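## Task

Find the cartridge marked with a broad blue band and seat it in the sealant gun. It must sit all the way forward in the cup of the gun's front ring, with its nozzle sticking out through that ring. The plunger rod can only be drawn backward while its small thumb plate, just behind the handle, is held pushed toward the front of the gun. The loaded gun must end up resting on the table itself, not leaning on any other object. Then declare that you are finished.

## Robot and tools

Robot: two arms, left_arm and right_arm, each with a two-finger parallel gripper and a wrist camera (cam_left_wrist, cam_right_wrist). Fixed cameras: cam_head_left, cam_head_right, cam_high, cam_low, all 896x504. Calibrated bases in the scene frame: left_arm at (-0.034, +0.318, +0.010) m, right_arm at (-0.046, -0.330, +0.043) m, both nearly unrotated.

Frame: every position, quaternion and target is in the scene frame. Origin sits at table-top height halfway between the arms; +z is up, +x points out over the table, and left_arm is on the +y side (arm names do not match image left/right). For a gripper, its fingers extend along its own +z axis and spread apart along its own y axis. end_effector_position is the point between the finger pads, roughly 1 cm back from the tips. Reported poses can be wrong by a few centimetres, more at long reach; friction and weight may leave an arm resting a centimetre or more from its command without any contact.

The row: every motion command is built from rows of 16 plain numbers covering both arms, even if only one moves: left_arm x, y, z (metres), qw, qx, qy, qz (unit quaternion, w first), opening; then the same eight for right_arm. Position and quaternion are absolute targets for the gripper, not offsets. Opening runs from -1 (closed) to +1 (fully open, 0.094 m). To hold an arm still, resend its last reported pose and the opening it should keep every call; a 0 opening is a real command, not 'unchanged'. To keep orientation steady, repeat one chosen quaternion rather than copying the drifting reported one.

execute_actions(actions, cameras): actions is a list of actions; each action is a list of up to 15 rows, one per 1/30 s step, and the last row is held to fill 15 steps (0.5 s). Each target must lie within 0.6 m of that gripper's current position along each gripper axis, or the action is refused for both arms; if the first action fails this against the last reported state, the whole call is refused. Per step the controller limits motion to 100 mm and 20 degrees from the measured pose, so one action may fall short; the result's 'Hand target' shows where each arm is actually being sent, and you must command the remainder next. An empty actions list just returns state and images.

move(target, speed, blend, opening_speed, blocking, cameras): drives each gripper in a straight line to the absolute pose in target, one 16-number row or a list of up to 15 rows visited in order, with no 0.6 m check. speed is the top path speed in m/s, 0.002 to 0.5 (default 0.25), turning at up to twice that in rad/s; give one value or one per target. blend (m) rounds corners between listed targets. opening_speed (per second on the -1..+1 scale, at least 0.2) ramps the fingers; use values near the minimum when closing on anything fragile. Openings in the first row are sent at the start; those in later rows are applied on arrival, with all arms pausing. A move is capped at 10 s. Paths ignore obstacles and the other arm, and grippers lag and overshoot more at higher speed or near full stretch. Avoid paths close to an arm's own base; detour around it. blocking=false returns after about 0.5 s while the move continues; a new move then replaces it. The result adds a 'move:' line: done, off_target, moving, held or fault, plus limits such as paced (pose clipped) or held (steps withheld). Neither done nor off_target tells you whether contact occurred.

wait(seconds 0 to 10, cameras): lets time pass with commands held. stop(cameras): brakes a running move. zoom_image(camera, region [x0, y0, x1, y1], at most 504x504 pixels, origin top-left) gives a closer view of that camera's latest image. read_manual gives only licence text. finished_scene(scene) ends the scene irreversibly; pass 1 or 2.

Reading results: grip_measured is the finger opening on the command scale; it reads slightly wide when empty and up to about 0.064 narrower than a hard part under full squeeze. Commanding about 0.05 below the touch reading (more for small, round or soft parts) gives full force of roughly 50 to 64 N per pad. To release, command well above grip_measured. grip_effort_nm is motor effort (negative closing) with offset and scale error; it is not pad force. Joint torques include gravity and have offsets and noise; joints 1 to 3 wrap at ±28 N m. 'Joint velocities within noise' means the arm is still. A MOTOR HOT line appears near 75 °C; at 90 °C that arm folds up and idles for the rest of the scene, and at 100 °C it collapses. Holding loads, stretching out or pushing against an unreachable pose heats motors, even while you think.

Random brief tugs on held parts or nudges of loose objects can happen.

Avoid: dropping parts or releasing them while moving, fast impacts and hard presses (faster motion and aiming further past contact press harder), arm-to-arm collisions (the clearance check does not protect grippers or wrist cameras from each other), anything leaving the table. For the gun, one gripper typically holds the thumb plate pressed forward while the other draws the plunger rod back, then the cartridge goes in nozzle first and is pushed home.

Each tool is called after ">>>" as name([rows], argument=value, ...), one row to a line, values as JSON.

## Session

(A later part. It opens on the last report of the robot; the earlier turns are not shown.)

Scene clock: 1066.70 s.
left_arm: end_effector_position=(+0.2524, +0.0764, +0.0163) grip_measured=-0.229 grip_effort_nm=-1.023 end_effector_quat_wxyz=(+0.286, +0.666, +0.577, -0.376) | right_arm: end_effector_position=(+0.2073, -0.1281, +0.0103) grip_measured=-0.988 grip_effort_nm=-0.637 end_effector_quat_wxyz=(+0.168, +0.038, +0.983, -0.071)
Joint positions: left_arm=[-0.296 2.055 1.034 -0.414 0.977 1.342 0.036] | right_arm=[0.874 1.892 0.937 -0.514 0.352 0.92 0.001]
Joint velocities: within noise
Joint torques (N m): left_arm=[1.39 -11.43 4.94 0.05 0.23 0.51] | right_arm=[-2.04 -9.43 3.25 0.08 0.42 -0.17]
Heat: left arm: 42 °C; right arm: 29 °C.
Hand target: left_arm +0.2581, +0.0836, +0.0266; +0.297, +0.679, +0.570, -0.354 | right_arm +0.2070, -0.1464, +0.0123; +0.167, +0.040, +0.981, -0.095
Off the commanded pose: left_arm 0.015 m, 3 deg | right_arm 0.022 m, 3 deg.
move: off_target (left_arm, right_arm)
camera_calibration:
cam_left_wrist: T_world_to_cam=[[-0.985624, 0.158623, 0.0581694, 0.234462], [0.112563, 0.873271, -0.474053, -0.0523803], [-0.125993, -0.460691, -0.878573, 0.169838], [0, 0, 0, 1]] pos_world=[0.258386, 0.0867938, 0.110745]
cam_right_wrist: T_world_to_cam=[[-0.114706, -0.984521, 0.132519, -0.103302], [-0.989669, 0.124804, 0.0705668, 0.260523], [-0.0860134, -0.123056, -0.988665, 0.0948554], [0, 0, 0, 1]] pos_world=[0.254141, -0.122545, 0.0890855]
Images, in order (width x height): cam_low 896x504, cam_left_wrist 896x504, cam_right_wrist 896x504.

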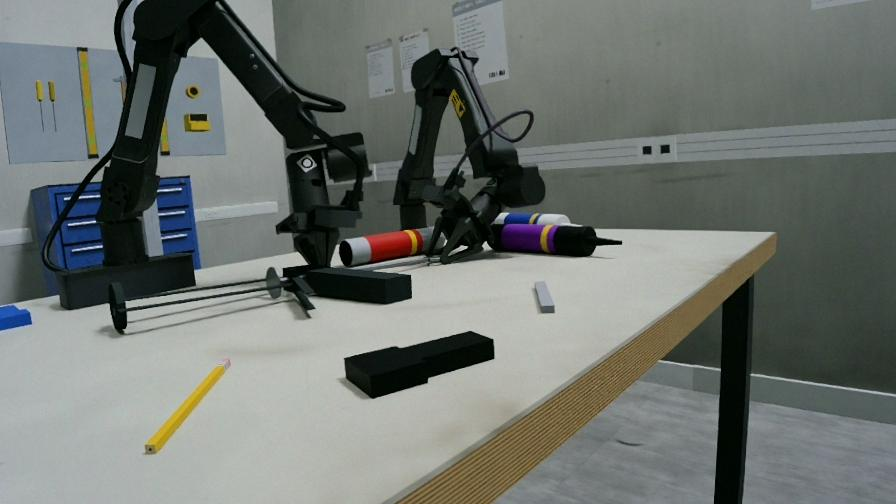

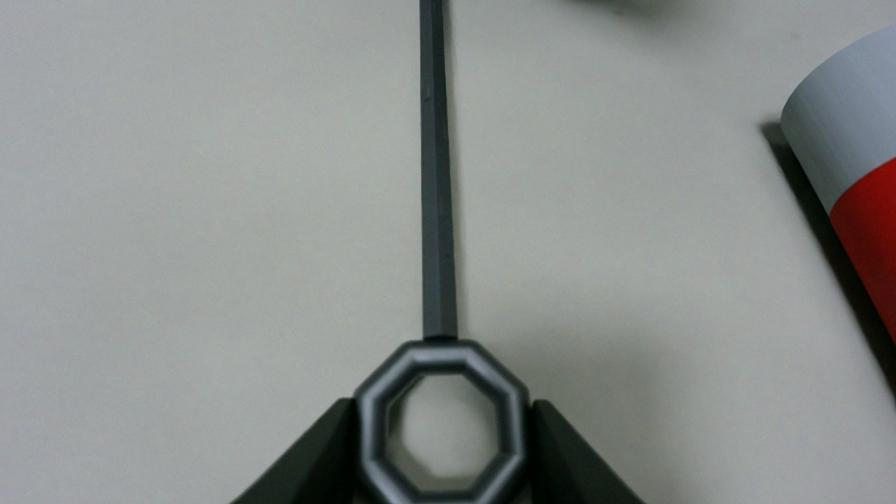

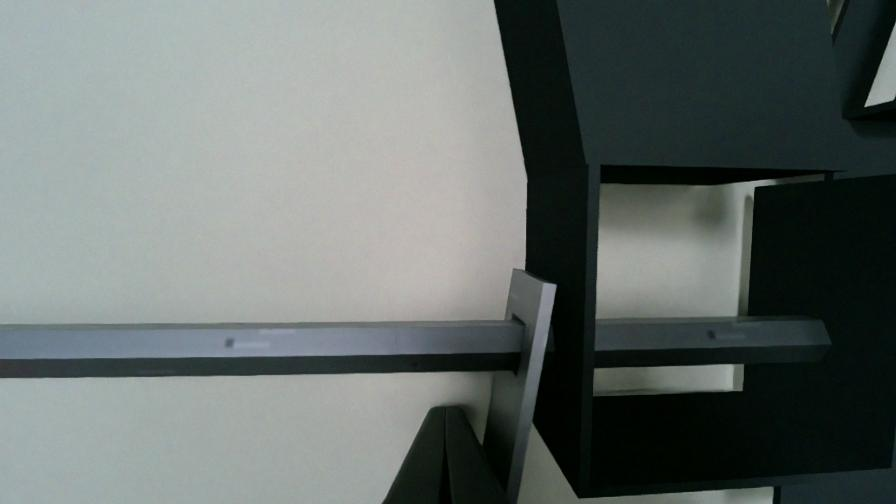

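>>> move(target=[0.260, 0.095, 0.027, 0.2968, 0.6796, 0.5702, -0.3537, -0.7, 0.210, -0.185, 0.022, 0.1675, 0.0448, 0.9802, -0.0963, -1], speed=0.06, cameras=["cam_left_wrist","cam_right_wrist","cam_low"])

Scene clock: 1088.47 s.
left_arm: end_effector_position=(+0.2526, +0.0772, +0.0204) grip_measured=-0.229 grip_effort_nm=-1.013 end_effector_quat_wxyz=(+0.293, +0.660, +0.574, -0.386) | right_arm: end_effector_position=(+0.2127, -0.1288, +0.0168) grip_measured=-0.988 grip_effort_nm=-0.637 end_effector_quat_wxyz=(+0.164, +0.037, +0.986, -0.005)
Joint positions: left_arm=[-0.286 2.055 1.034 -0.42 1.007 1.351 0.036] | right_arm=[0.805 1.802 0.851 -0.4 0.248 0.839 0.001]
Joint velocities: within noise
Joint torques (N m): left_arm=[3.22 -11.49 4.64 -0.19 0.03 0.85] | right_arm=[-4.01 -9.88 2.88 -0.55 1.22 -0.24]
Heat: left arm: 43 °C; right arm: 30 °C.
Hand target: left_arm +0.2594, +0.0935, +0.0275; +0.301, +0.676, +0.571, -0.356 | right_arm +0.2113, -0.1777, +0.0211; +0.169, +0.046, +0.981, -0.088
Off the commanded pose: left_arm 0.020 m, 4 deg | right_arm 0.057 m, 11 deg.
move: off_target (left_arm, right_arm)
camera_calibration:
cam_left_wrist: T_world_to_cam=[[-0.985527, 0.158401, 0.060373, 0.234273], [0.107701, 0.860119, -0.498594, -0.0483991], [-0.130906, -0.484876, -0.864731, 0.176738], [0, 0, 0, 1]] pos_world=[0.259231, 0.0902158, 0.114555]
cam_right_wrist: T_world_to_cam=[[-0.0902392, -0.995914, 0.00356403, -0.108749], [-0.99207, 0.0902041, 0.0875219, 0.261223], [-0.0874858, 0.00436214, -0.996156, 0.118496], [0, 0, 0, 1]] pos_world=[0.259705, -0.132385, 0.0955649]
Images, in order (width x height): cam_low 896x504, cam_left_wrist 896x504, cam_right_wrist 896x504.

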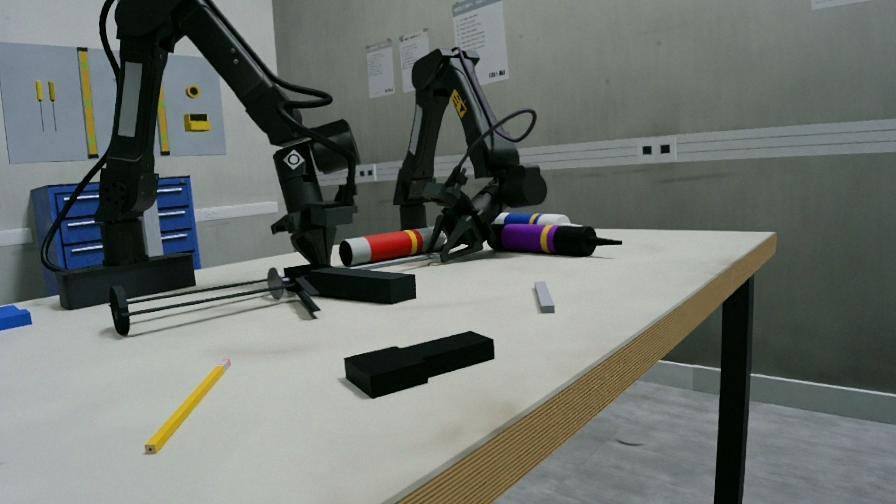

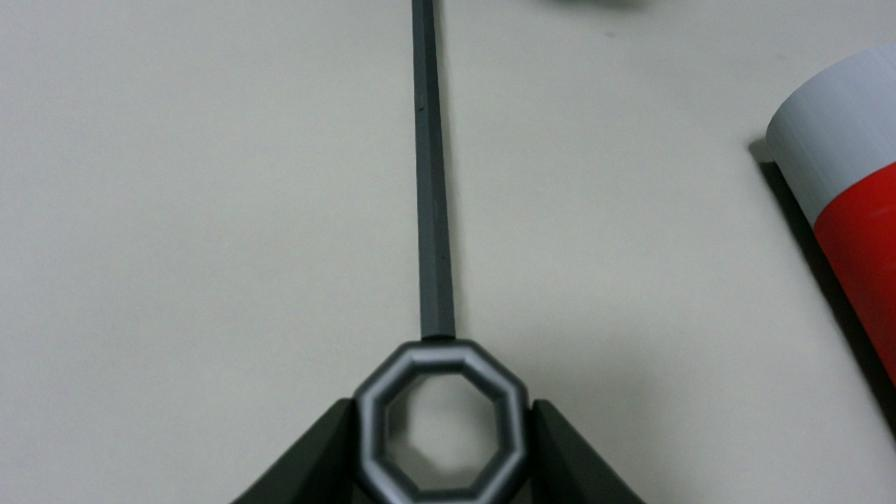

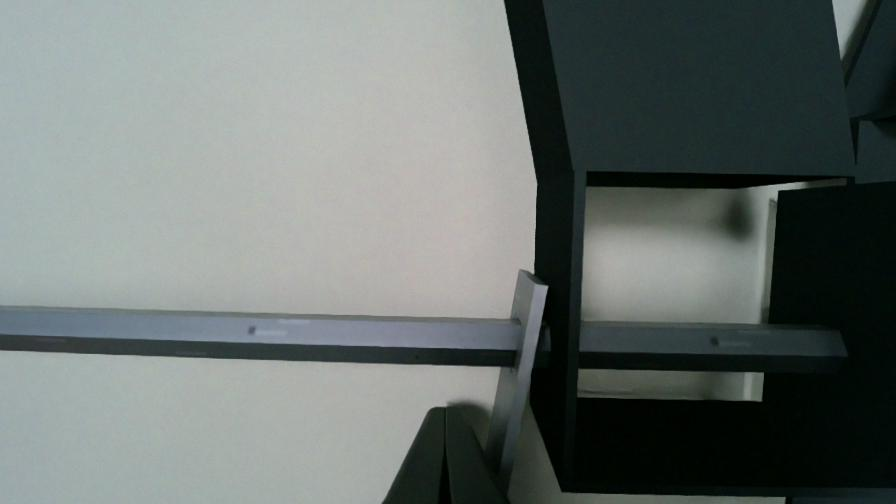

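>>> move([
  [0.259, 0.078, 0.027, 0.2968, 0.6796, 0.5702, -0.3537, -0.7, 0.208, -0.118, 0.025, 0.1675, 0.0448, 0.9802, -0.0963, -1],
  [0.259, 0.077, 0.027, 0.2968, 0.6796, 0.5702, -0.3537, -0.7, 0.21, -0.12, 0.09, 0.0697, 0.0609, 0.9957, -0.0043, 0],
  [0.259, 0.077, 0.027, 0.2968, 0.6796, 0.5702, -0.3537, -0.7, 0.22, -0.145, 0.09, 0.0697, 0.0609, 0.9957, -0.0043, 0],
], speed=0.1, cameras=["cam_left_wrist","cam_right_wrist","cam_low"])

Scene clock: 1142.57 s.
left_arm: end_effector_position=(+0.2540, +0.0797, +0.0161) grip_measured=-0.229 grip_effort_nm=-1.018 end_effector_quat_wxyz=(+0.287, +0.665, +0.579, -0.375) | right_arm: end_effector_position=(+0.2218, -0.1458, +0.0834) grip_measured=-0.002 grip_effort_nm=0.144 end_effector_quat_wxyz=(+0.063, +0.070, +0.995, -0.014)
Joint positions: left_arm=[-0.286 2.055 1.034 -0.42 0.977 1.351 0.036] | right_arm=[0.67 1.762 1.155 -0.888 0.105 0.793 0.047]
Joint velocities: within noise
Joint torques (N m): left_arm=[-0.7 -11.28 5.07 0.31 0.15 0.01] | right_arm=[-0.31 -10.11 4.93 0.28 -0.01 -0.18]
Heat: left arm: 43 °C; right arm: 31 °C.
Hand target: left_arm +0.2604, +0.0791, +0.0258; +0.296, +0.679, +0.573, -0.350 | right_arm +0.2196, -0.1475, +0.0893; +0.066, +0.064, +0.996, -0.008
Off the commanded pose: left_arm 0.012 m, 3 deg | right_arm 0.007 m, 2 deg.
move: off_target (left_arm); target 2's new opening was sent with right_arm's hand 0.018 m and 3 deg from that target
camera_calibration:
cam_left_wrist: T_world_to_cam=[[-0.986596, 0.153051, 0.0565981, 0.236215], [0.10841, 0.873999, -0.473679, -0.054589], [-0.121964, -0.461194, -0.878877, 0.170498], [0, 0, 0, 1]] pos_world=[0.259761, 0.0901905, 0.11062]
cam_right_wrist: T_world_to_cam=[[-0.155304, -0.987454, 0.0285395, -0.111522], [-0.945597, 0.156958, 0.284974, 0.248922], [-0.285878, 0.0172709, -0.95811, 0.22847], [0, 0, 0, 1]] pos_world=[0.283375, -0.153139, 0.151146]
Images, in order (width x height): cam_low 896x504, cam_left_wrist 896x504, cam_right_wrist 896x504.

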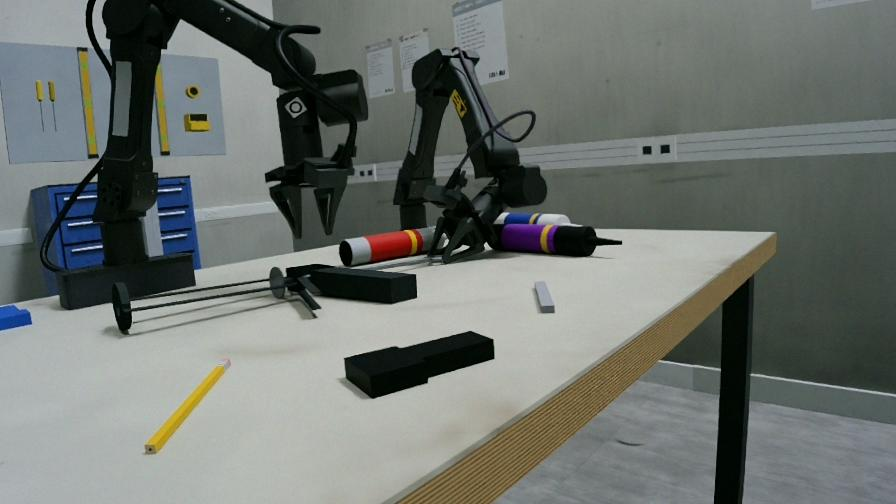

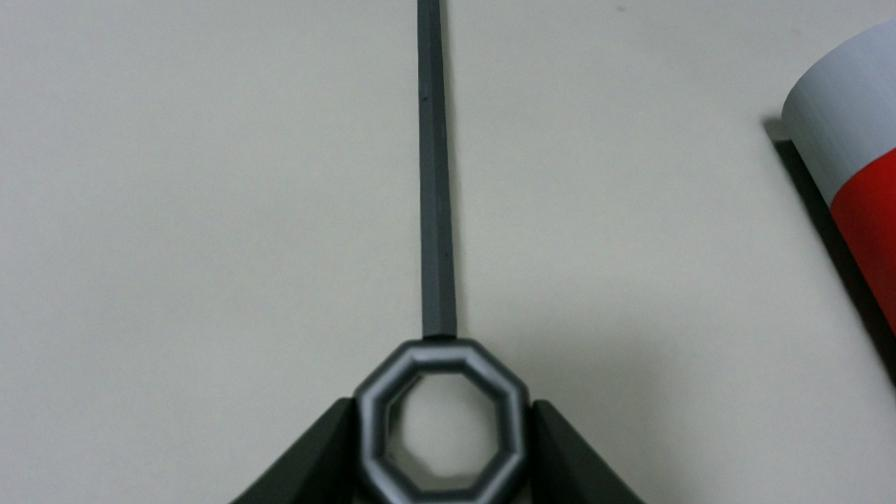

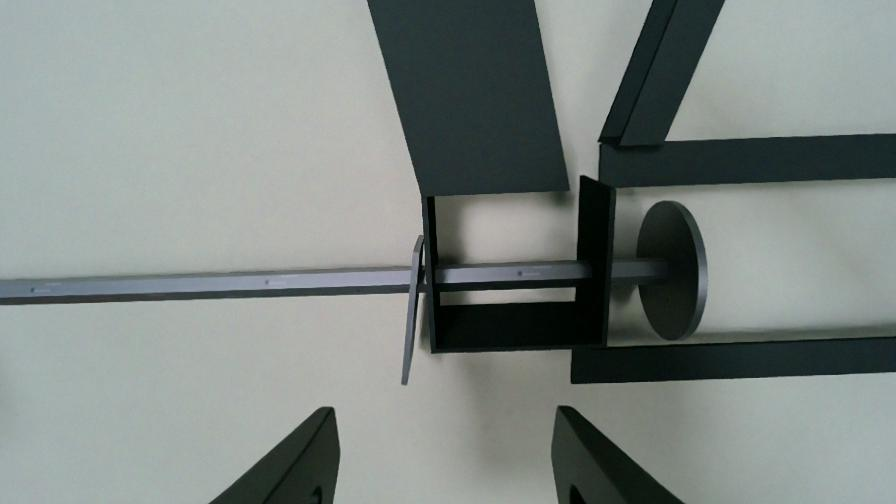

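>>> move(target=[0.259, 0.077, 0.027, 0.2968, 0.6796, 0.5702, -0.3537, -0.7, 0.2315, -0.1405, 0.061, 0.0697, 0.0609, 0.9957, -0.0043, 0], speed=0.08, cameras=["cam_right_wrist","cam_low"])

Scene clock: 1185.73 s.
left_arm: end_effector_position=(+0.2540, +0.0797, +0.0161) grip_measured=-0.229 grip_effort_nm=-1.023 end_effector_quat_wxyz=(+0.287, +0.665, +0.579, -0.375) | right_arm: end_effector_position=(+0.2295, -0.1395, +0.0654) grip_measured=-0.002 grip_effort_nm=0.149 end_effector_quat_wxyz=(+0.071, +0.064, +0.995, -0.007)
Joint positions: left_arm=[-0.286 2.055 1.034 -0.42 0.977 1.351 0.036] | right_arm=[0.67 1.806 1.13 -0.798 0.104 0.781 0.047]
Joint velocities: within noise
Joint torques (N m): left_arm=[-0.61 -11.26 5.11 0.34 0.16 0.03] | right_arm=[-0.81 -7.27 5.01 0.59 -0.01 -0.17]
Heat: left arm: 43 °C; right arm: 31 °C.
Hand target: left_arm +0.2601, +0.0783, +0.0269; +0.298, +0.678, +0.572, -0.353 | right_arm +0.2311, -0.1409, +0.0608; +0.069, +0.061, +0.996, -0.005
Off the commanded pose: left_arm 0.012 m, 3 deg | right_arm 0.005 m, 1 deg.
move: off_target (left_arm)
camera_calibration:
cam_right_wrist: T_world_to_cam=[[-0.143485, -0.989559, 0.0136317, -0.105611], [-0.951806, 0.141757, 0.271976, 0.260552], [-0.271069, 0.0260496, -0.962207, 0.211338], [0, 0, 0, 1]] pos_world=[0.290129, -0.146949, 0.133927]
Images, in order (width x height): cam_low 896x504, cam_right_wrist 896x504.

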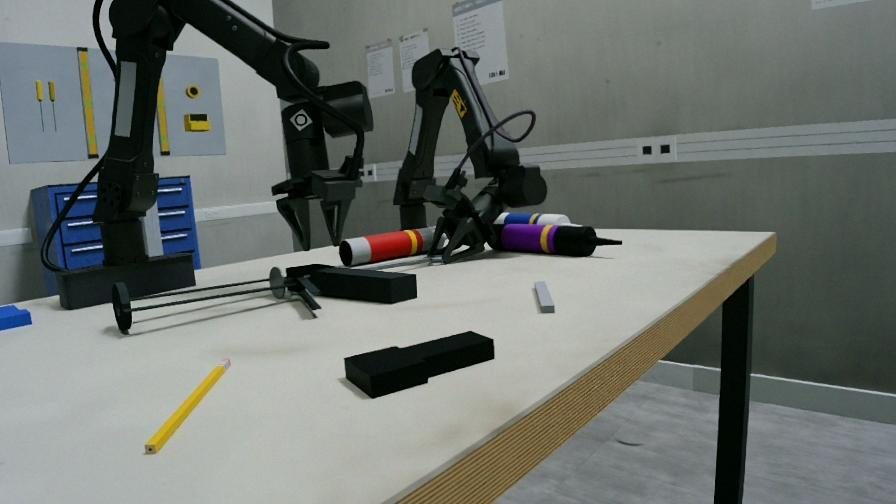

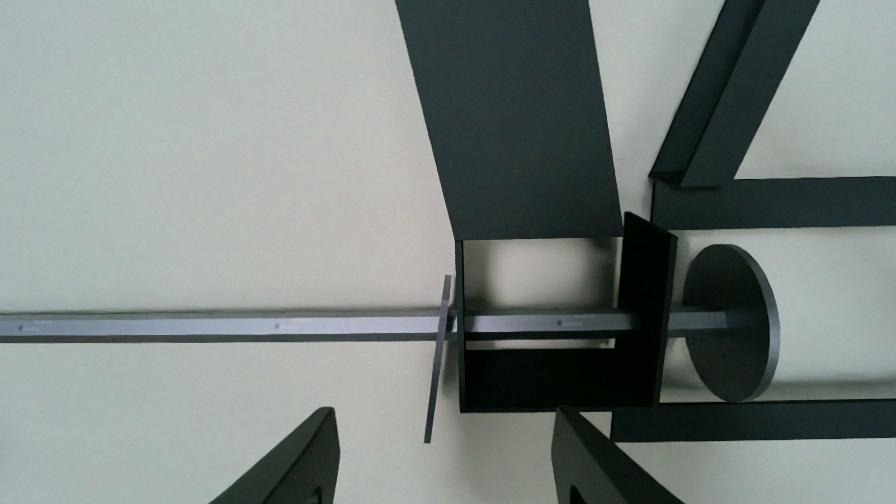

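>>> move(target=[0.259, 0.077, 0.027, 0.2968, 0.6796, 0.5702, -0.3537, -0.7, 0.2362, -0.1425, 0.032, 0.0697, 0.0609, 0.9957, -0.0043, 0], speed=0.06, cameras=["cam_right_wrist","cam_low"])

>>> zoom_image(camera="cam_low", region=[230, 220, 430, 330])

Scene clock: 1201.80 s.
left_arm: end_effector_position=(+0.2540, +0.0797, +0.0161) grip_measured=-0.229 grip_effort_nm=-1.018 end_effector_quat_wxyz=(+0.287, +0.665, +0.579, -0.375) | right_arm: end_effector_position=(+0.2363, -0.1431, +0.0376) grip_measured=-0.002 grip_effort_nm=0.149 end_effector_quat_wxyz=(+0.072, +0.067, +0.995, -0.006)
Joint positions: left_arm=[-0.286 2.055 1.034 -0.42 0.977 1.351 0.036] | right_arm=[0.648 1.865 1.081 -0.684 0.102 0.765 0.047]
Joint velocities: within noise
Joint torques (N m): left_arm=[-0.76 -11.28 4.98 0.33 0.17 0.06] | right_arm=[-0.68 -7.43 4.74 0.59 -0.02 -0.17]
Heat: left arm: 43 °C; right arm: 30 °C.
Hand target: left_arm +0.2594, +0.0775, +0.0269; +0.297, +0.679, +0.571, -0.354 | right_arm +0.2369, -0.1445, +0.0324; +0.070, +0.063, +0.996, -0.005
Off the commanded pose: left_arm 0.012 m, 3 deg | right_arm 0.006 m, 1 deg.
move: off_target (left_arm)
camera_calibration:
cam_right_wrist: T_world_to_cam=[[-0.149602, -0.988692, 0.0103832, -0.106112], [-0.951903, 0.146859, 0.268911, 0.27594], [-0.267395, 0.0303458, -0.963109, 0.186306], [0, 0, 0, 1]] pos_world=[0.29661, -0.15109, 0.106332]
Images, in order (width x height): cam_low 896x504, cam_right_wrist 896x504.

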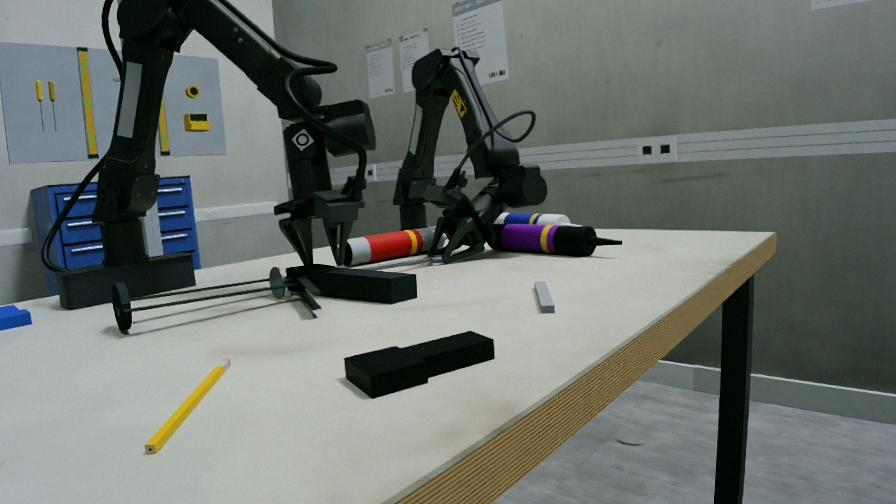

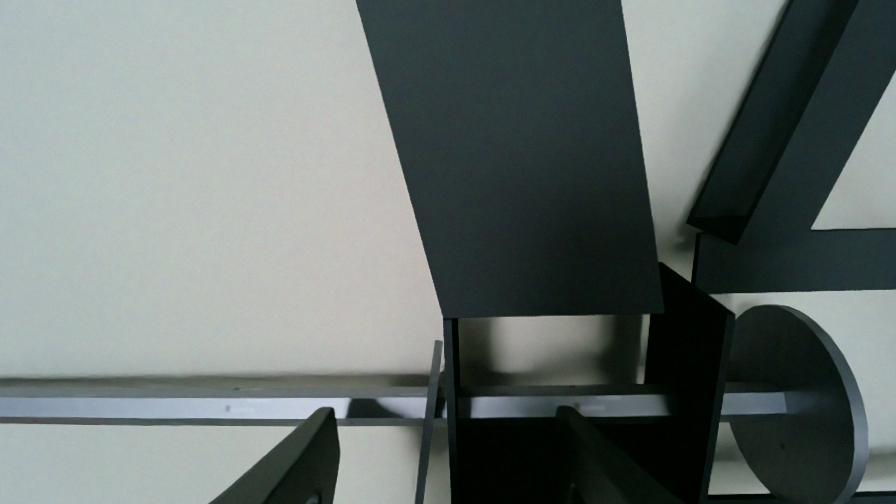

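Scaled by 2.520 from the camera's 896x504 image, which has a finer 1280x720 frame.

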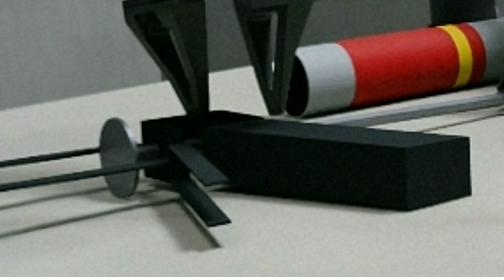

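>>> move(target=[0.259, 0.077, 0.027, 0.2968, 0.6796, 0.5702, -0.3537, -0.7, 0.2335, -0.1425, 0.0235, 0.0697, 0.0609, 0.9957, -0.0043, 0], speed=0.05, cameras=["cam_right_wrist"])

Scene clock: 1216.47 s.
left_arm: end_effector_position=(+0.2540, +0.0797, +0.0161) grip_measured=-0.229 grip_effort_nm=-1.023 end_effector_quat_wxyz=(+0.287, +0.665, +0.579, -0.375) | right_arm: end_effector_position=(+0.2348, -0.1432, +0.0325) grip_measured=-0.002 grip_effort_nm=0.139 end_effector_quat_wxyz=(+0.072, +0.067, +0.995, -0.005)
Joint positions: left_arm=[-0.286 2.055 1.034 -0.42 0.977 1.351 0.036] | right_arm=[0.65 1.871 1.066 -0.663 0.101 0.765 0.047]
Joint velocities: within noise
Joint torques (N m): left_arm=[-1.03 -11.26 5.18 0.35 0.16 0.07] | right_arm=[0.25 -6.82 4.07 0.74 -0.01 -0.12]
Heat: left arm: 43 °C; right arm: 31 °C.
Hand target: left_arm +0.2591, +0.0771, +0.0269; +0.297, +0.679, +0.570, -0.354 | right_arm +0.2328, -0.1421, +0.0236; +0.069, +0.060, +0.996, -0.004
Off the commanded pose: left_arm 0.012 m, 3 deg | right_arm 0.009 m, 1 deg.
move: off_target (left_arm)
camera_calibration:
cam_right_wrist: T_world_to_cam=[[-0.14792, -0.988956, 0.00930429, -0.1068], [-0.951906, 0.144918, 0.269953, 0.275599], [-0.26832, 0.0310747, -0.962829, 0.181304], [0, 0, 0, 1]] pos_world=[0.295194, -0.151194, 0.10116]
Images, in order (width x height): cam_right_wrist 896x504.

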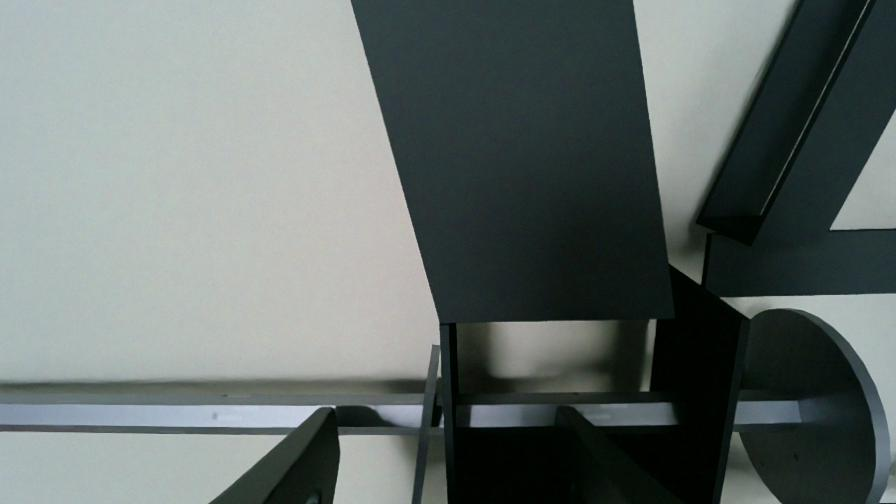

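>>> move(target=[0.259, 0.077, 0.027, 0.2968, 0.6796, 0.5702, -0.3537, -0.7, 0.235, -0.1435, 0.031, 0.0697, 0.0609, 0.9957, -0.0043, -0.95], speed=0.05, opening_speed=0.5, cameras=["cam_right_wrist"])

Scene clock: 1240.50 s.
left_arm: end_effector_position=(+0.2540, +0.0797, +0.0161) grip_measured=-0.229 grip_effort_nm=-1.023 end_effector_quat_wxyz=(+0.287, +0.665, +0.579, -0.375) | right_arm: end_effector_position=(+0.2336, -0.1421, +0.0324) grip_measured=-0.899 grip_effort_nm=-1.004 end_effector_quat_wxyz=(+0.070, +0.053, +0.996, -0.005)
Joint positions: left_arm=[-0.286 2.055 1.034 -0.42 0.977 1.351 0.036] | right_arm=[0.653 1.871 1.066 -0.664 0.098 0.741 0.005]
Joint velocities: within noise
Joint torques (N m): left_arm=[-0.92 -11.25 5.18 0.35 0.17 0.04] | right_arm=[-0.35 -7.9 5.48 0.42 0.03 -0.01]
Heat: left arm: 44 °C; right arm: 32 °C.
Hand target: left_arm +0.2590, +0.0771, +0.0269; +0.297, +0.679, +0.570, -0.354 | right_arm +0.2346, -0.1427, +0.0312; +0.070, +0.055, +0.996, -0.005
Off the commanded pose: left_arm 0.012 m, 3 deg | right_arm 0.002 m, 1 deg.
move: off_target (left_arm)
camera_calibration:
cam_right_wrist: T_world_to_cam=[[-0.12046, -0.99265, 0.0116751, -0.112931], [-0.954603, 0.119054, 0.273054, 0.271183], [-0.272437, 0.0217469, -0.961928, 0.180467], [0, 0, 0, 1]] pos_world=[0.294435, -0.148311, 0.100867]
Images, in order (width x height): cam_right_wrist 896x504.

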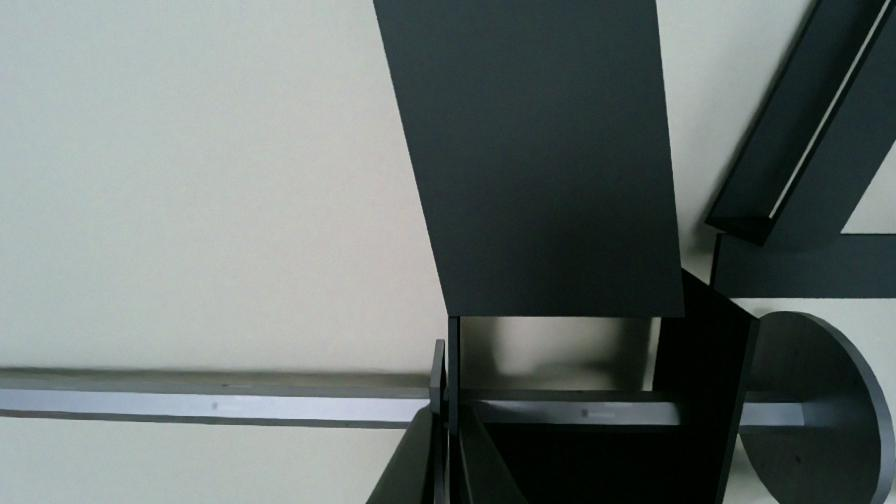

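>>> move(target=[0.264, 0.112, 0.028, 0.2968, 0.6796, 0.5702, -0.3537, -0.7, 0.235, -0.1435, 0.031, 0.0697, 0.0609, 0.9957, -0.0043, -0.95], speed=0.05, cameras=["cam_right_wrist","cam_left_wrist","cam_low"])

Scene clock: 1249.57 s.
left_arm: end_effector_position=(+0.2538, +0.0993, +0.0184) grip_measured=-0.229 grip_effort_nm=-1.009 end_effector_quat_wxyz=(+0.286, +0.666, +0.577, -0.377) | right_arm: end_effector_position=(+0.2336, -0.1242, +0.0330) grip_measured=-0.901 grip_effort_nm=-1.009 end_effector_quat_wxyz=(+0.068, +0.046, +0.996, +0.031)
Joint positions: left_arm=[-0.227 2.055 1.048 -0.529 0.985 1.464 0.036] | right_arm=[0.665 1.871 1.066 -0.621 0.041 0.741 0.005]
Joint velocities: within noise
Joint torques (N m): left_arm=[1.95 -10.39 5.97 -0.23 0.23 0.66] | right_arm=[-0.96 -8.05 5.45 0.06 0.51 0.08]
Heat: left arm: 44 °C; right arm: 32 °C.
Hand target: left_arm +0.2614, +0.1083, +0.0279; +0.297, +0.681, +0.568, -0.355 | right_arm +0.2336, -0.1407, +0.0313; +0.070, +0.057, +0.996, -0.002
Off the commanded pose: left_arm 0.019 m, 3 deg | right_arm 0.019 m, 4 deg.
move: off_target (left_arm, right_arm)
camera_calibration:
cam_left_wrist: T_world_to_cam=[[-0.98571, 0.158314, 0.0575604, 0.232191], [0.112335, 0.872397, -0.475715, -0.071386], [-0.125528, -0.462451, -0.877714, 0.182548], [0, 0, 0, 1]] pos_world=[0.259807, 0.109937, 0.112901]
cam_right_wrist: T_world_to_cam=[[-0.101348, -0.993116, -0.058726, -0.0973627], [-0.956632, 0.08108, 0.279789, 0.264449], [-0.273102, 0.0845352, -0.958264, 0.188499], [0, 0, 0, 1]] pos_world=[0.294593, -0.134069, 0.100924]
Images, in order (width x height): cam_low 896x504, cam_left_wrist 896x504, cam_right_wrist 896x504.

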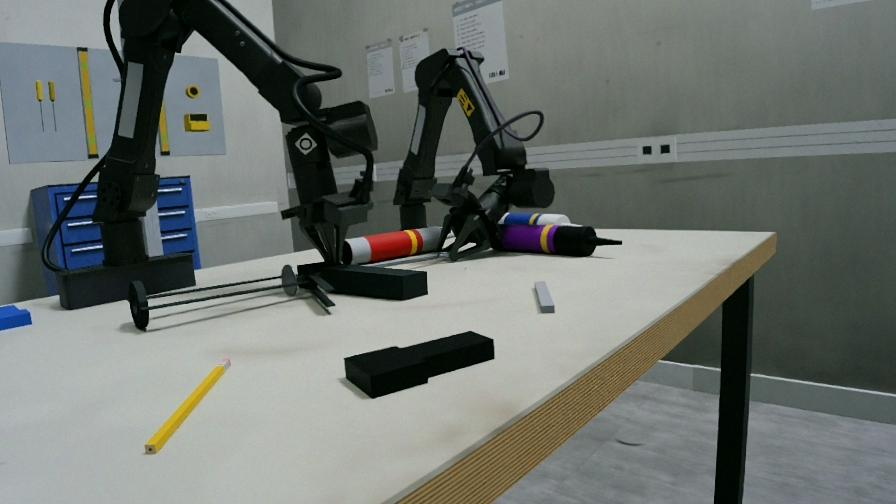

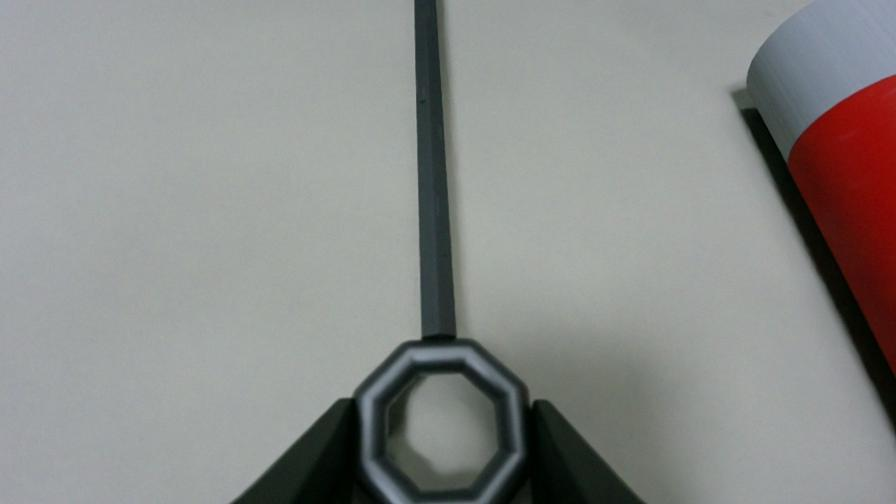

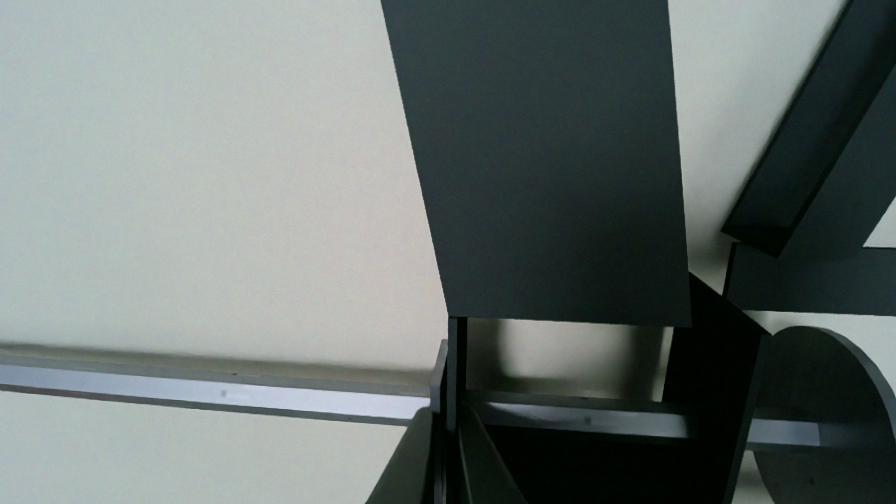

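>>> zoom_image(camera="cam_right_wrist", region=[340, 280, 560, 504])

>>> zoom_image(camera="cam_low", region=[230, 200, 450, 330])

Scaled by 2.250 from the camera's 896x504 image, which has a finer 1280x720 frame.

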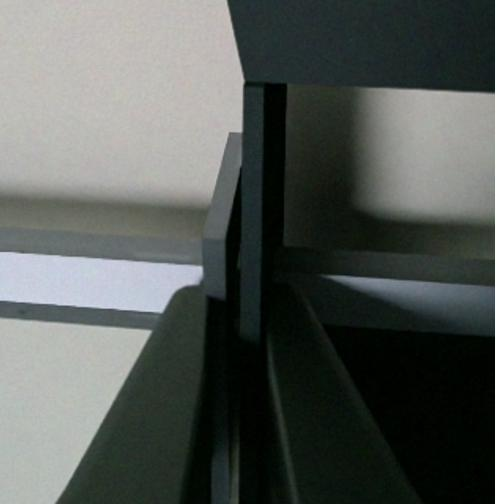

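Scaled by 2.291 from the camera's 896x504 image, which has a finer 1280x720 frame.

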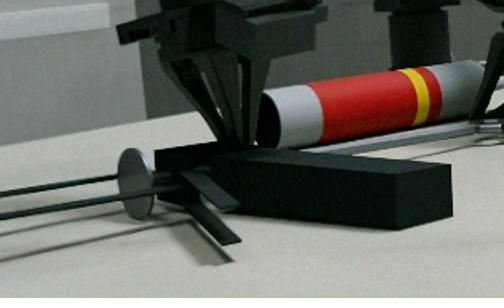

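>>> move([
  [0.260, 0.100, 0.027, 0.2968, 0.6796, 0.5702, -0.3537, -0.7, 0.2336, -0.126, 0.032, 0.0697, 0.0609, 0.9957, -0.0043, 0],
  [0.260, 0.100, 0.027, 0.2968, 0.6796, 0.5702, -0.3537, -0.7, 0.23, -0.13, 0.095, 0.0697, 0.0609, 0.9957, -0.0043, 0],
  [0.260, 0.100, 0.027, 0.2968, 0.6796, 0.5702, -0.3537, -0.7, 0.17, -0.165, 0.07, 0.422, 0.0474, 0.905, -0.0221, 1],
], speed=0.1, cameras=["cam_right_wrist","cam_left_wrist"])

Scene clock: 1321.90 s.
left_arm: end_effector_position=(+0.2543, +0.1013, +0.0162) grip_measured=-0.229 grip_effort_nm=-1.018 end_effector_quat_wxyz=(+0.282, +0.668, +0.580, -0.371) | right_arm: end_effector_position=(+0.1698, -0.1661, +0.0652) grip_measured=+0.998 grip_effort_nm=0.149 end_effector_quat_wxyz=(+0.407, +0.039, +0.912, -0.031)
Joint positions: left_arm=[-0.226 2.055 1.048 -0.53 0.97 1.466 0.036] | right_arm=[1.142 1.463 0.463 -0.23 0.785 1.072 0.094]
Joint velocities: within noise
Joint torques (N m): left_arm=[-0.43 -11 4.63 0.28 0.34 0.05] | right_arm=[0.55 -4.78 4.27 0.99 0.64 0.12]
Heat: left arm: 43 °C; right arm: 32 °C.
Hand target: left_arm +0.2599, +0.1001, +0.0268; +0.297, +0.679, +0.570, -0.354 | right_arm +0.1723, -0.1667, +0.0703; +0.424, +0.050, +0.904, -0.025
Off the commanded pose: left_arm 0.012 m, 3 deg | right_arm 0.005 m, 2 deg.
move: off_target (left_arm); target 3's new opening was sent with right_arm's hand 0.005 m and 3 deg from that target
camera_calibration:
cam_left_wrist: T_world_to_cam=[[-0.986083, 0.15627, 0.05674, 0.23282], [0.112797, 0.879576, -0.462194, -0.0753083], [-0.122134, -0.449362, -0.884962, 0.179456], [0, 0, 0, 1]] pos_world=[0.259992, 0.110497, 0.110794]
cam_right_wrist: T_world_to_cam=[[-0.112696, -0.993386, 0.0220162, -0.146923], [-0.906808, 0.0937651, -0.410983, 0.236471], [0.4062, -0.0662804, -0.911377, 0.062056], [0, 0, 0, 1]] pos_world=[0.172669, -0.164011, 0.156977]
Images, in order (width x height): cam_left_wrist 896x504, cam_right_wrist 896x504.

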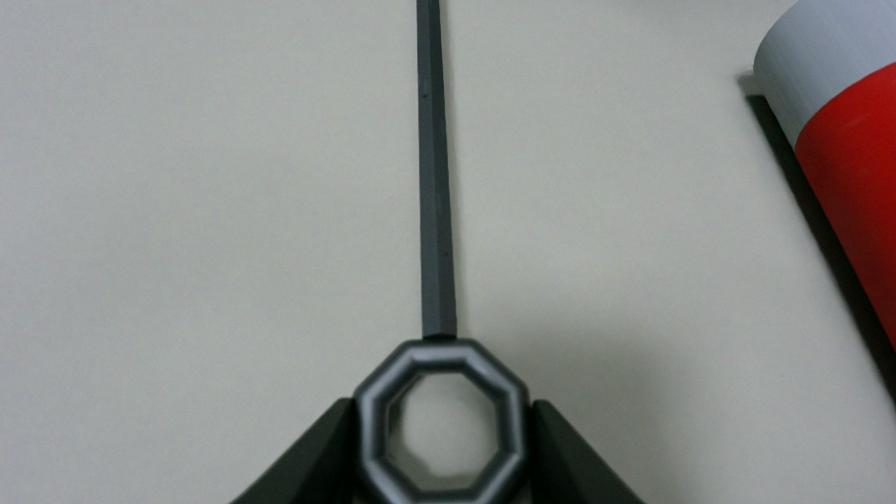

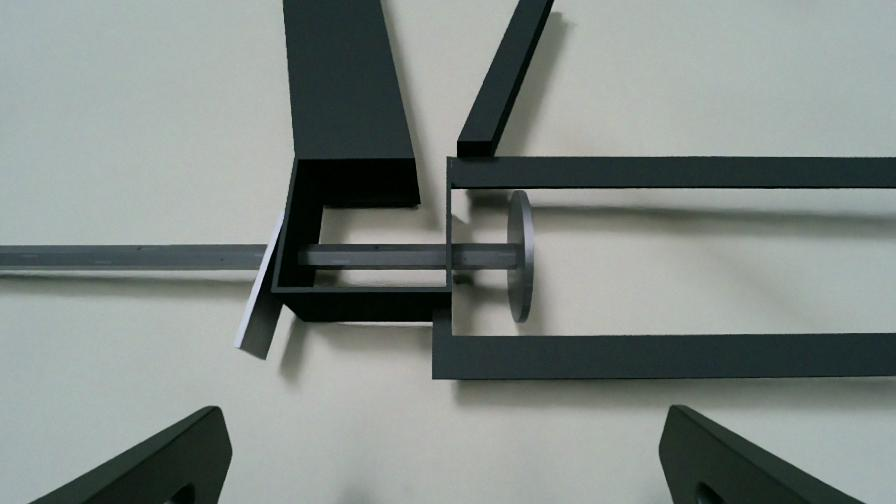

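>>> move(target=[0.260, 0.100, 0.027, 0.2968, 0.6796, 0.5702, -0.3537, -0.7, 0.190, -0.151, 0.048, 0.422, 0.0474, 0.905, -0.0221, 1], speed=0.1, cameras=["cam_right_wrist"])

Scene clock: 1352.80 s.
left_arm: end_effector_position=(+0.2543, +0.1013, +0.0162) grip_measured=-0.229 grip_effort_nm=-1.018 end_effector_quat_wxyz=(+0.282, +0.668, +0.580, -0.371) | right_arm: end_effector_position=(+0.1855, -0.1579, +0.0447) grip_measured=+0.998 grip_effort_nm=0.149 end_effector_quat_wxyz=(+0.414, +0.051, +0.908, -0.028)
Joint positions: left_arm=[-0.226 2.055 1.048 -0.53 0.97 1.466 0.036] | right_arm=[1.101 1.61 0.463 -0.038 0.785 1.038 0.094]
Joint velocities: within noise
Joint torques (N m): left_arm=[-0.46 -10.96 4.72 0.28 0.33 0.04] | right_arm=[-0.7 -3.96 5.79 1.07 0.39 -0.16]
Heat: left arm: 43 °C; right arm: 30 °C.
Hand target: left_arm +0.2600, +0.0999, +0.0268; +0.297, +0.679, +0.570, -0.354 | right_arm +0.1912, -0.1535, +0.0477; +0.421, +0.053, +0.905, -0.024
Off the commanded pose: left_arm 0.012 m, 3 deg | right_arm 0.009 m, 1 deg.
move: off_target (left_arm)
camera_calibration:
cam_right_wrist: T_world_to_cam=[[-0.13188, -0.991251, 0.00539145, -0.131899], [-0.897779, 0.117135, -0.424584, 0.24408], [0.420238, -0.0608344, -0.905372, 0.0355278], [0, 0, 0, 1]] pos_world=[0.186805, -0.157174, 0.13651]
Images, in order (width x height): cam_right_wrist 896x504.

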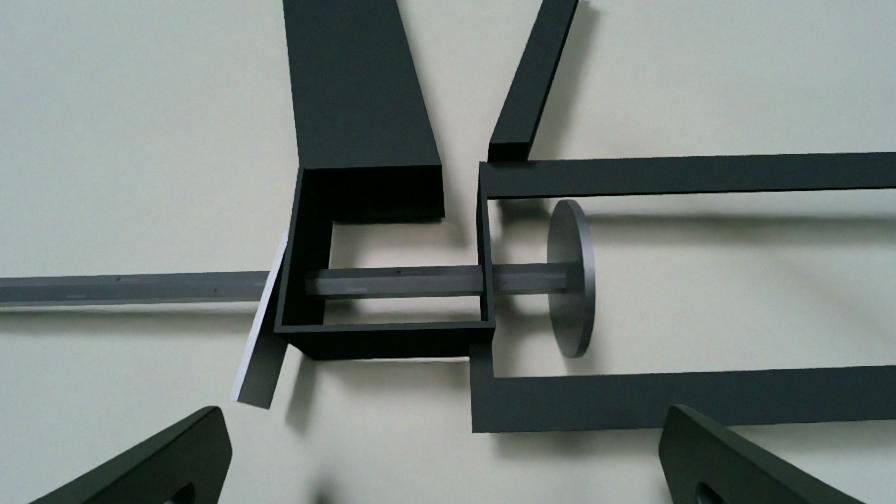

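>>> move(target=[0.260, 0.100, 0.027, 0.2968, 0.6796, 0.5702, -0.3537, -0.7, 0.199, -0.149, 0.038, 0.422, 0.0474, 0.905, -0.0221, 1], speed=0.06, cameras=["cam_right_wrist"])

Scene clock: 1372.70 s.
left_arm: end_effector_position=(+0.2543, +0.1013, +0.0162) grip_measured=-0.229 grip_effort_nm=-1.013 end_effector_quat_wxyz=(+0.282, +0.668, +0.580, -0.371) | right_arm: end_effector_position=(+0.1918, -0.1524, +0.0366) grip_measured=+0.998 grip_effort_nm=0.149 end_effector_quat_wxyz=(+0.419, +0.041, +0.907, -0.027)
Joint positions: left_arm=[-0.226 2.055 1.048 -0.53 0.97 1.466 0.036] | right_arm=[1.088 1.671 0.463 0.054 0.783 0.992 0.094]
Joint velocities: within noise
Joint torques (N m): left_arm=[-0.36 -11.02 4.57 0.24 0.33 0.07] | right_arm=[-0.72 -4.3 5.65 1.13 0.29 -0.18]
Heat: left arm: 44 °C; right arm: 29 °C.
Hand target: left_arm +0.2600, +0.0999, +0.0269; +0.297, +0.679, +0.570, -0.354 | right_arm +0.1970, -0.1467, +0.0385; +0.422, +0.043, +0.905, -0.020
Off the commanded pose: left_arm 0.012 m, 3 deg | right_arm 0.008 m, 1 deg.
move: off_target (left_arm)
camera_calibration:
cam_right_wrist: T_world_to_cam=[[-0.113771, -0.993445, 0.0111374, -0.12965], [-0.895839, 0.0977331, -0.433499, 0.242689], [0.429569, -0.0592969, -0.901085, 0.0241293], [0, 0, 0, 1]] pos_world=[0.192294, -0.151088, 0.128392]
Images, in order (width x height): cam_right_wrist 896x504.

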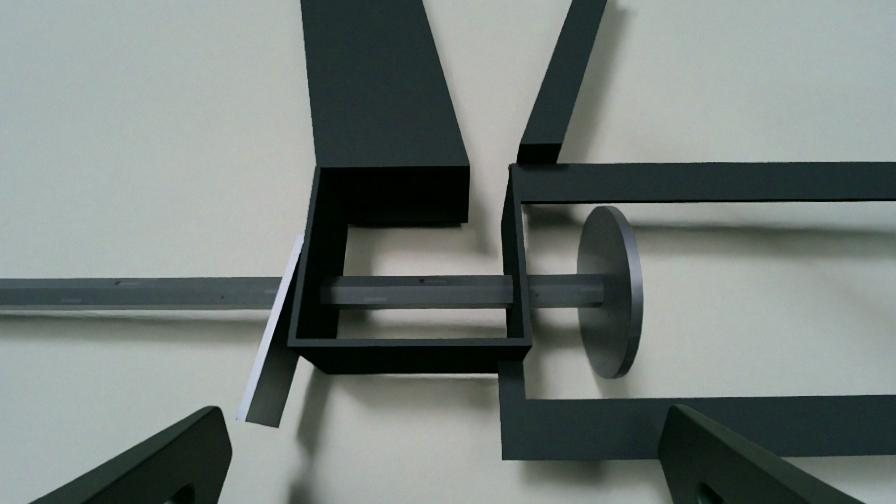

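>>> move([
  [0.260, 0.100, 0.027, 0.2968, 0.6796, 0.5702, -0.3537, -0.7, 0.18, -0.150, 0.08, 0.422, 0.0474, 0.905, -0.0221, 0.7],
  [0.260, 0.100, 0.027, 0.2968, 0.6796, 0.5702, -0.3537, -0.7, 0.212, -0.142, 0.08, 0.0697, 0.0609, 0.9957, -0.0043, 0.7],
], speed=0.1, cameras=["cam_right_wrist"])

Scene clock: 1402.70 s.
left_arm: end_effector_position=(+0.2543, +0.1013, +0.0162) grip_measured=-0.229 grip_effort_nm=-1.018 end_effector_quat_wxyz=(+0.282, +0.668, +0.580, -0.371) | right_arm: end_effector_position=(+0.2090, -0.1446, +0.0765) grip_measured=+0.702 grip_effort_nm=-0.105 end_effector_quat_wxyz=(+0.071, +0.072, +0.995, -0.004)
Joint positions: left_arm=[-0.226 2.055 1.048 -0.53 0.97 1.466 0.036] | right_arm=[0.696 1.717 1.07 -0.825 0.102 0.822 0.08]
Joint velocities: within noise
Joint torques (N m): left_arm=[-0.32 -10.97 4.7 0.24 0.32 0.1] | right_arm=[-0.54 -6.23 8.31 0.13 -0.01 -0.19]
Heat: left arm: 44 °C; right arm: 29 °C.
Hand target: left_arm +0.2600, +0.0999, +0.0268; +0.297, +0.679, +0.570, -0.354 | right_arm +0.2123, -0.1431, +0.0796; +0.067, +0.067, +0.995, -0.004
Off the commanded pose: left_arm 0.012 m, 3 deg | right_arm 0.005 m, 1 deg.
move: off_target (left_arm)
camera_calibration:
cam_right_wrist: T_world_to_cam=[[-0.158099, -0.987407, 0.00561063, -0.109754], [-0.949924, 0.153644, 0.272101, 0.240059], [-0.269537, 0.0376893, -0.962252, 0.218041], [0, 0, 0, 1]] pos_world=[0.269455, -0.153474, 0.145106]
Images, in order (width x height): cam_right_wrist 896x504.

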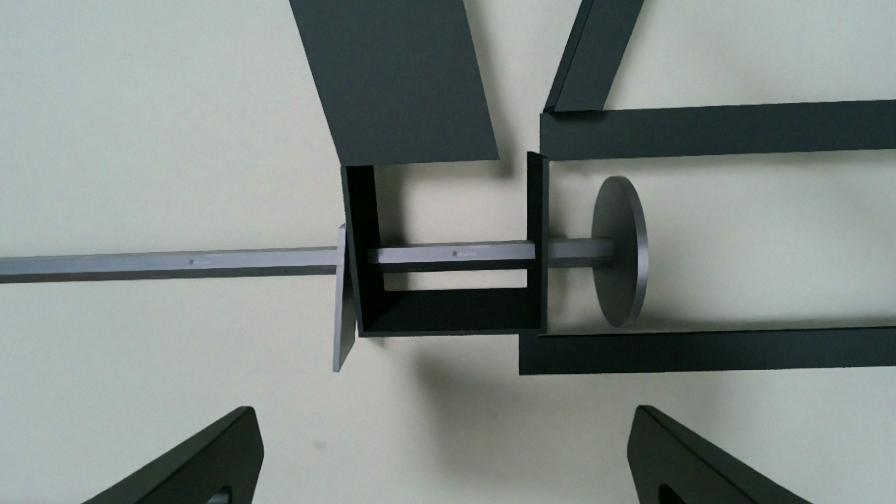

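>>> move(target=[0.260, 0.100, 0.027, 0.2968, 0.6796, 0.5702, -0.3537, -0.7, 0.2185, -0.1425, 0.046, 0.0697, 0.0609, 0.9957, -0.0043, 0.5], speed=0.08, cameras=["cam_right_wrist"])

Scene clock: 1422.37 s.
left_arm: end_effector_position=(+0.2543, +0.1013, +0.0162) grip_measured=-0.229 grip_effort_nm=-1.018 end_effector_quat_wxyz=(+0.282, +0.668, +0.580, -0.371) | right_arm: end_effector_position=(+0.2154, -0.1394, +0.0506) grip_measured=+0.502 grip_effort_nm=-0.100 end_effector_quat_wxyz=(+0.070, +0.061, +0.996, -0.005)
Joint positions: left_arm=[-0.226 2.055 1.048 -0.53 0.97 1.466 0.036] | right_arm=[0.696 1.793 1.047 -0.729 0.102 0.801 0.071]
Joint velocities: within noise
Joint torques (N m): left_arm=[-0.36 -10.99 4.6 0.25 0.32 0.09] | right_arm=[-0.7 -6.97 4.88 0.59 0.02 -0.18]
Heat: left arm: 44 °C; right arm: 29 °C.
Hand target: left_arm +0.2600, +0.0999, +0.0268; +0.297, +0.679, +0.570, -0.354 | right_arm +0.2169, -0.1408, +0.0463; +0.070, +0.057, +0.996, -0.004
Off the commanded pose: left_arm 0.012 m, 3 deg | right_arm 0.006 m, 0 deg.
move: off_target (left_arm)
camera_calibration:
cam_right_wrist: T_world_to_cam=[[-0.137059, -0.990515, 0.00976922, -0.108653], [-0.952557, 0.1345, 0.27303, 0.25022], [-0.271754, 0.0281156, -0.961956, 0.193775], [0, 0, 0, 1]] pos_world=[0.276116, -0.146725, 0.119147]
Images, in order (width x height): cam_right_wrist 896x504.

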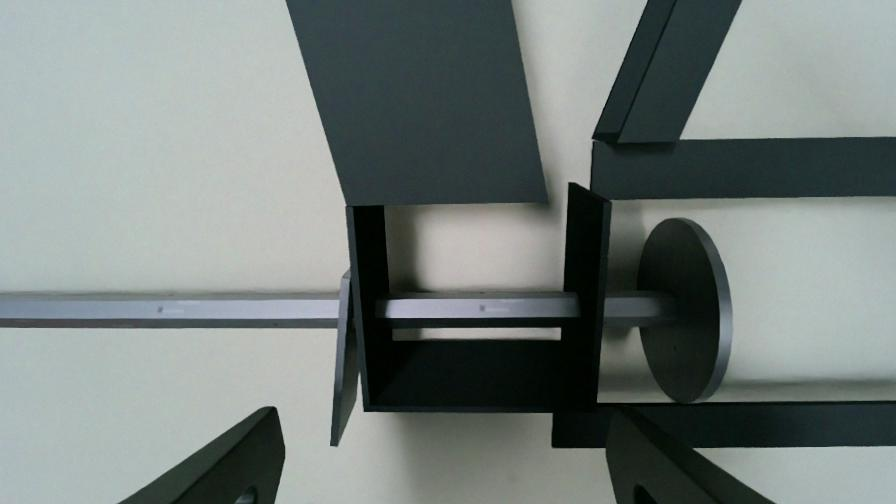

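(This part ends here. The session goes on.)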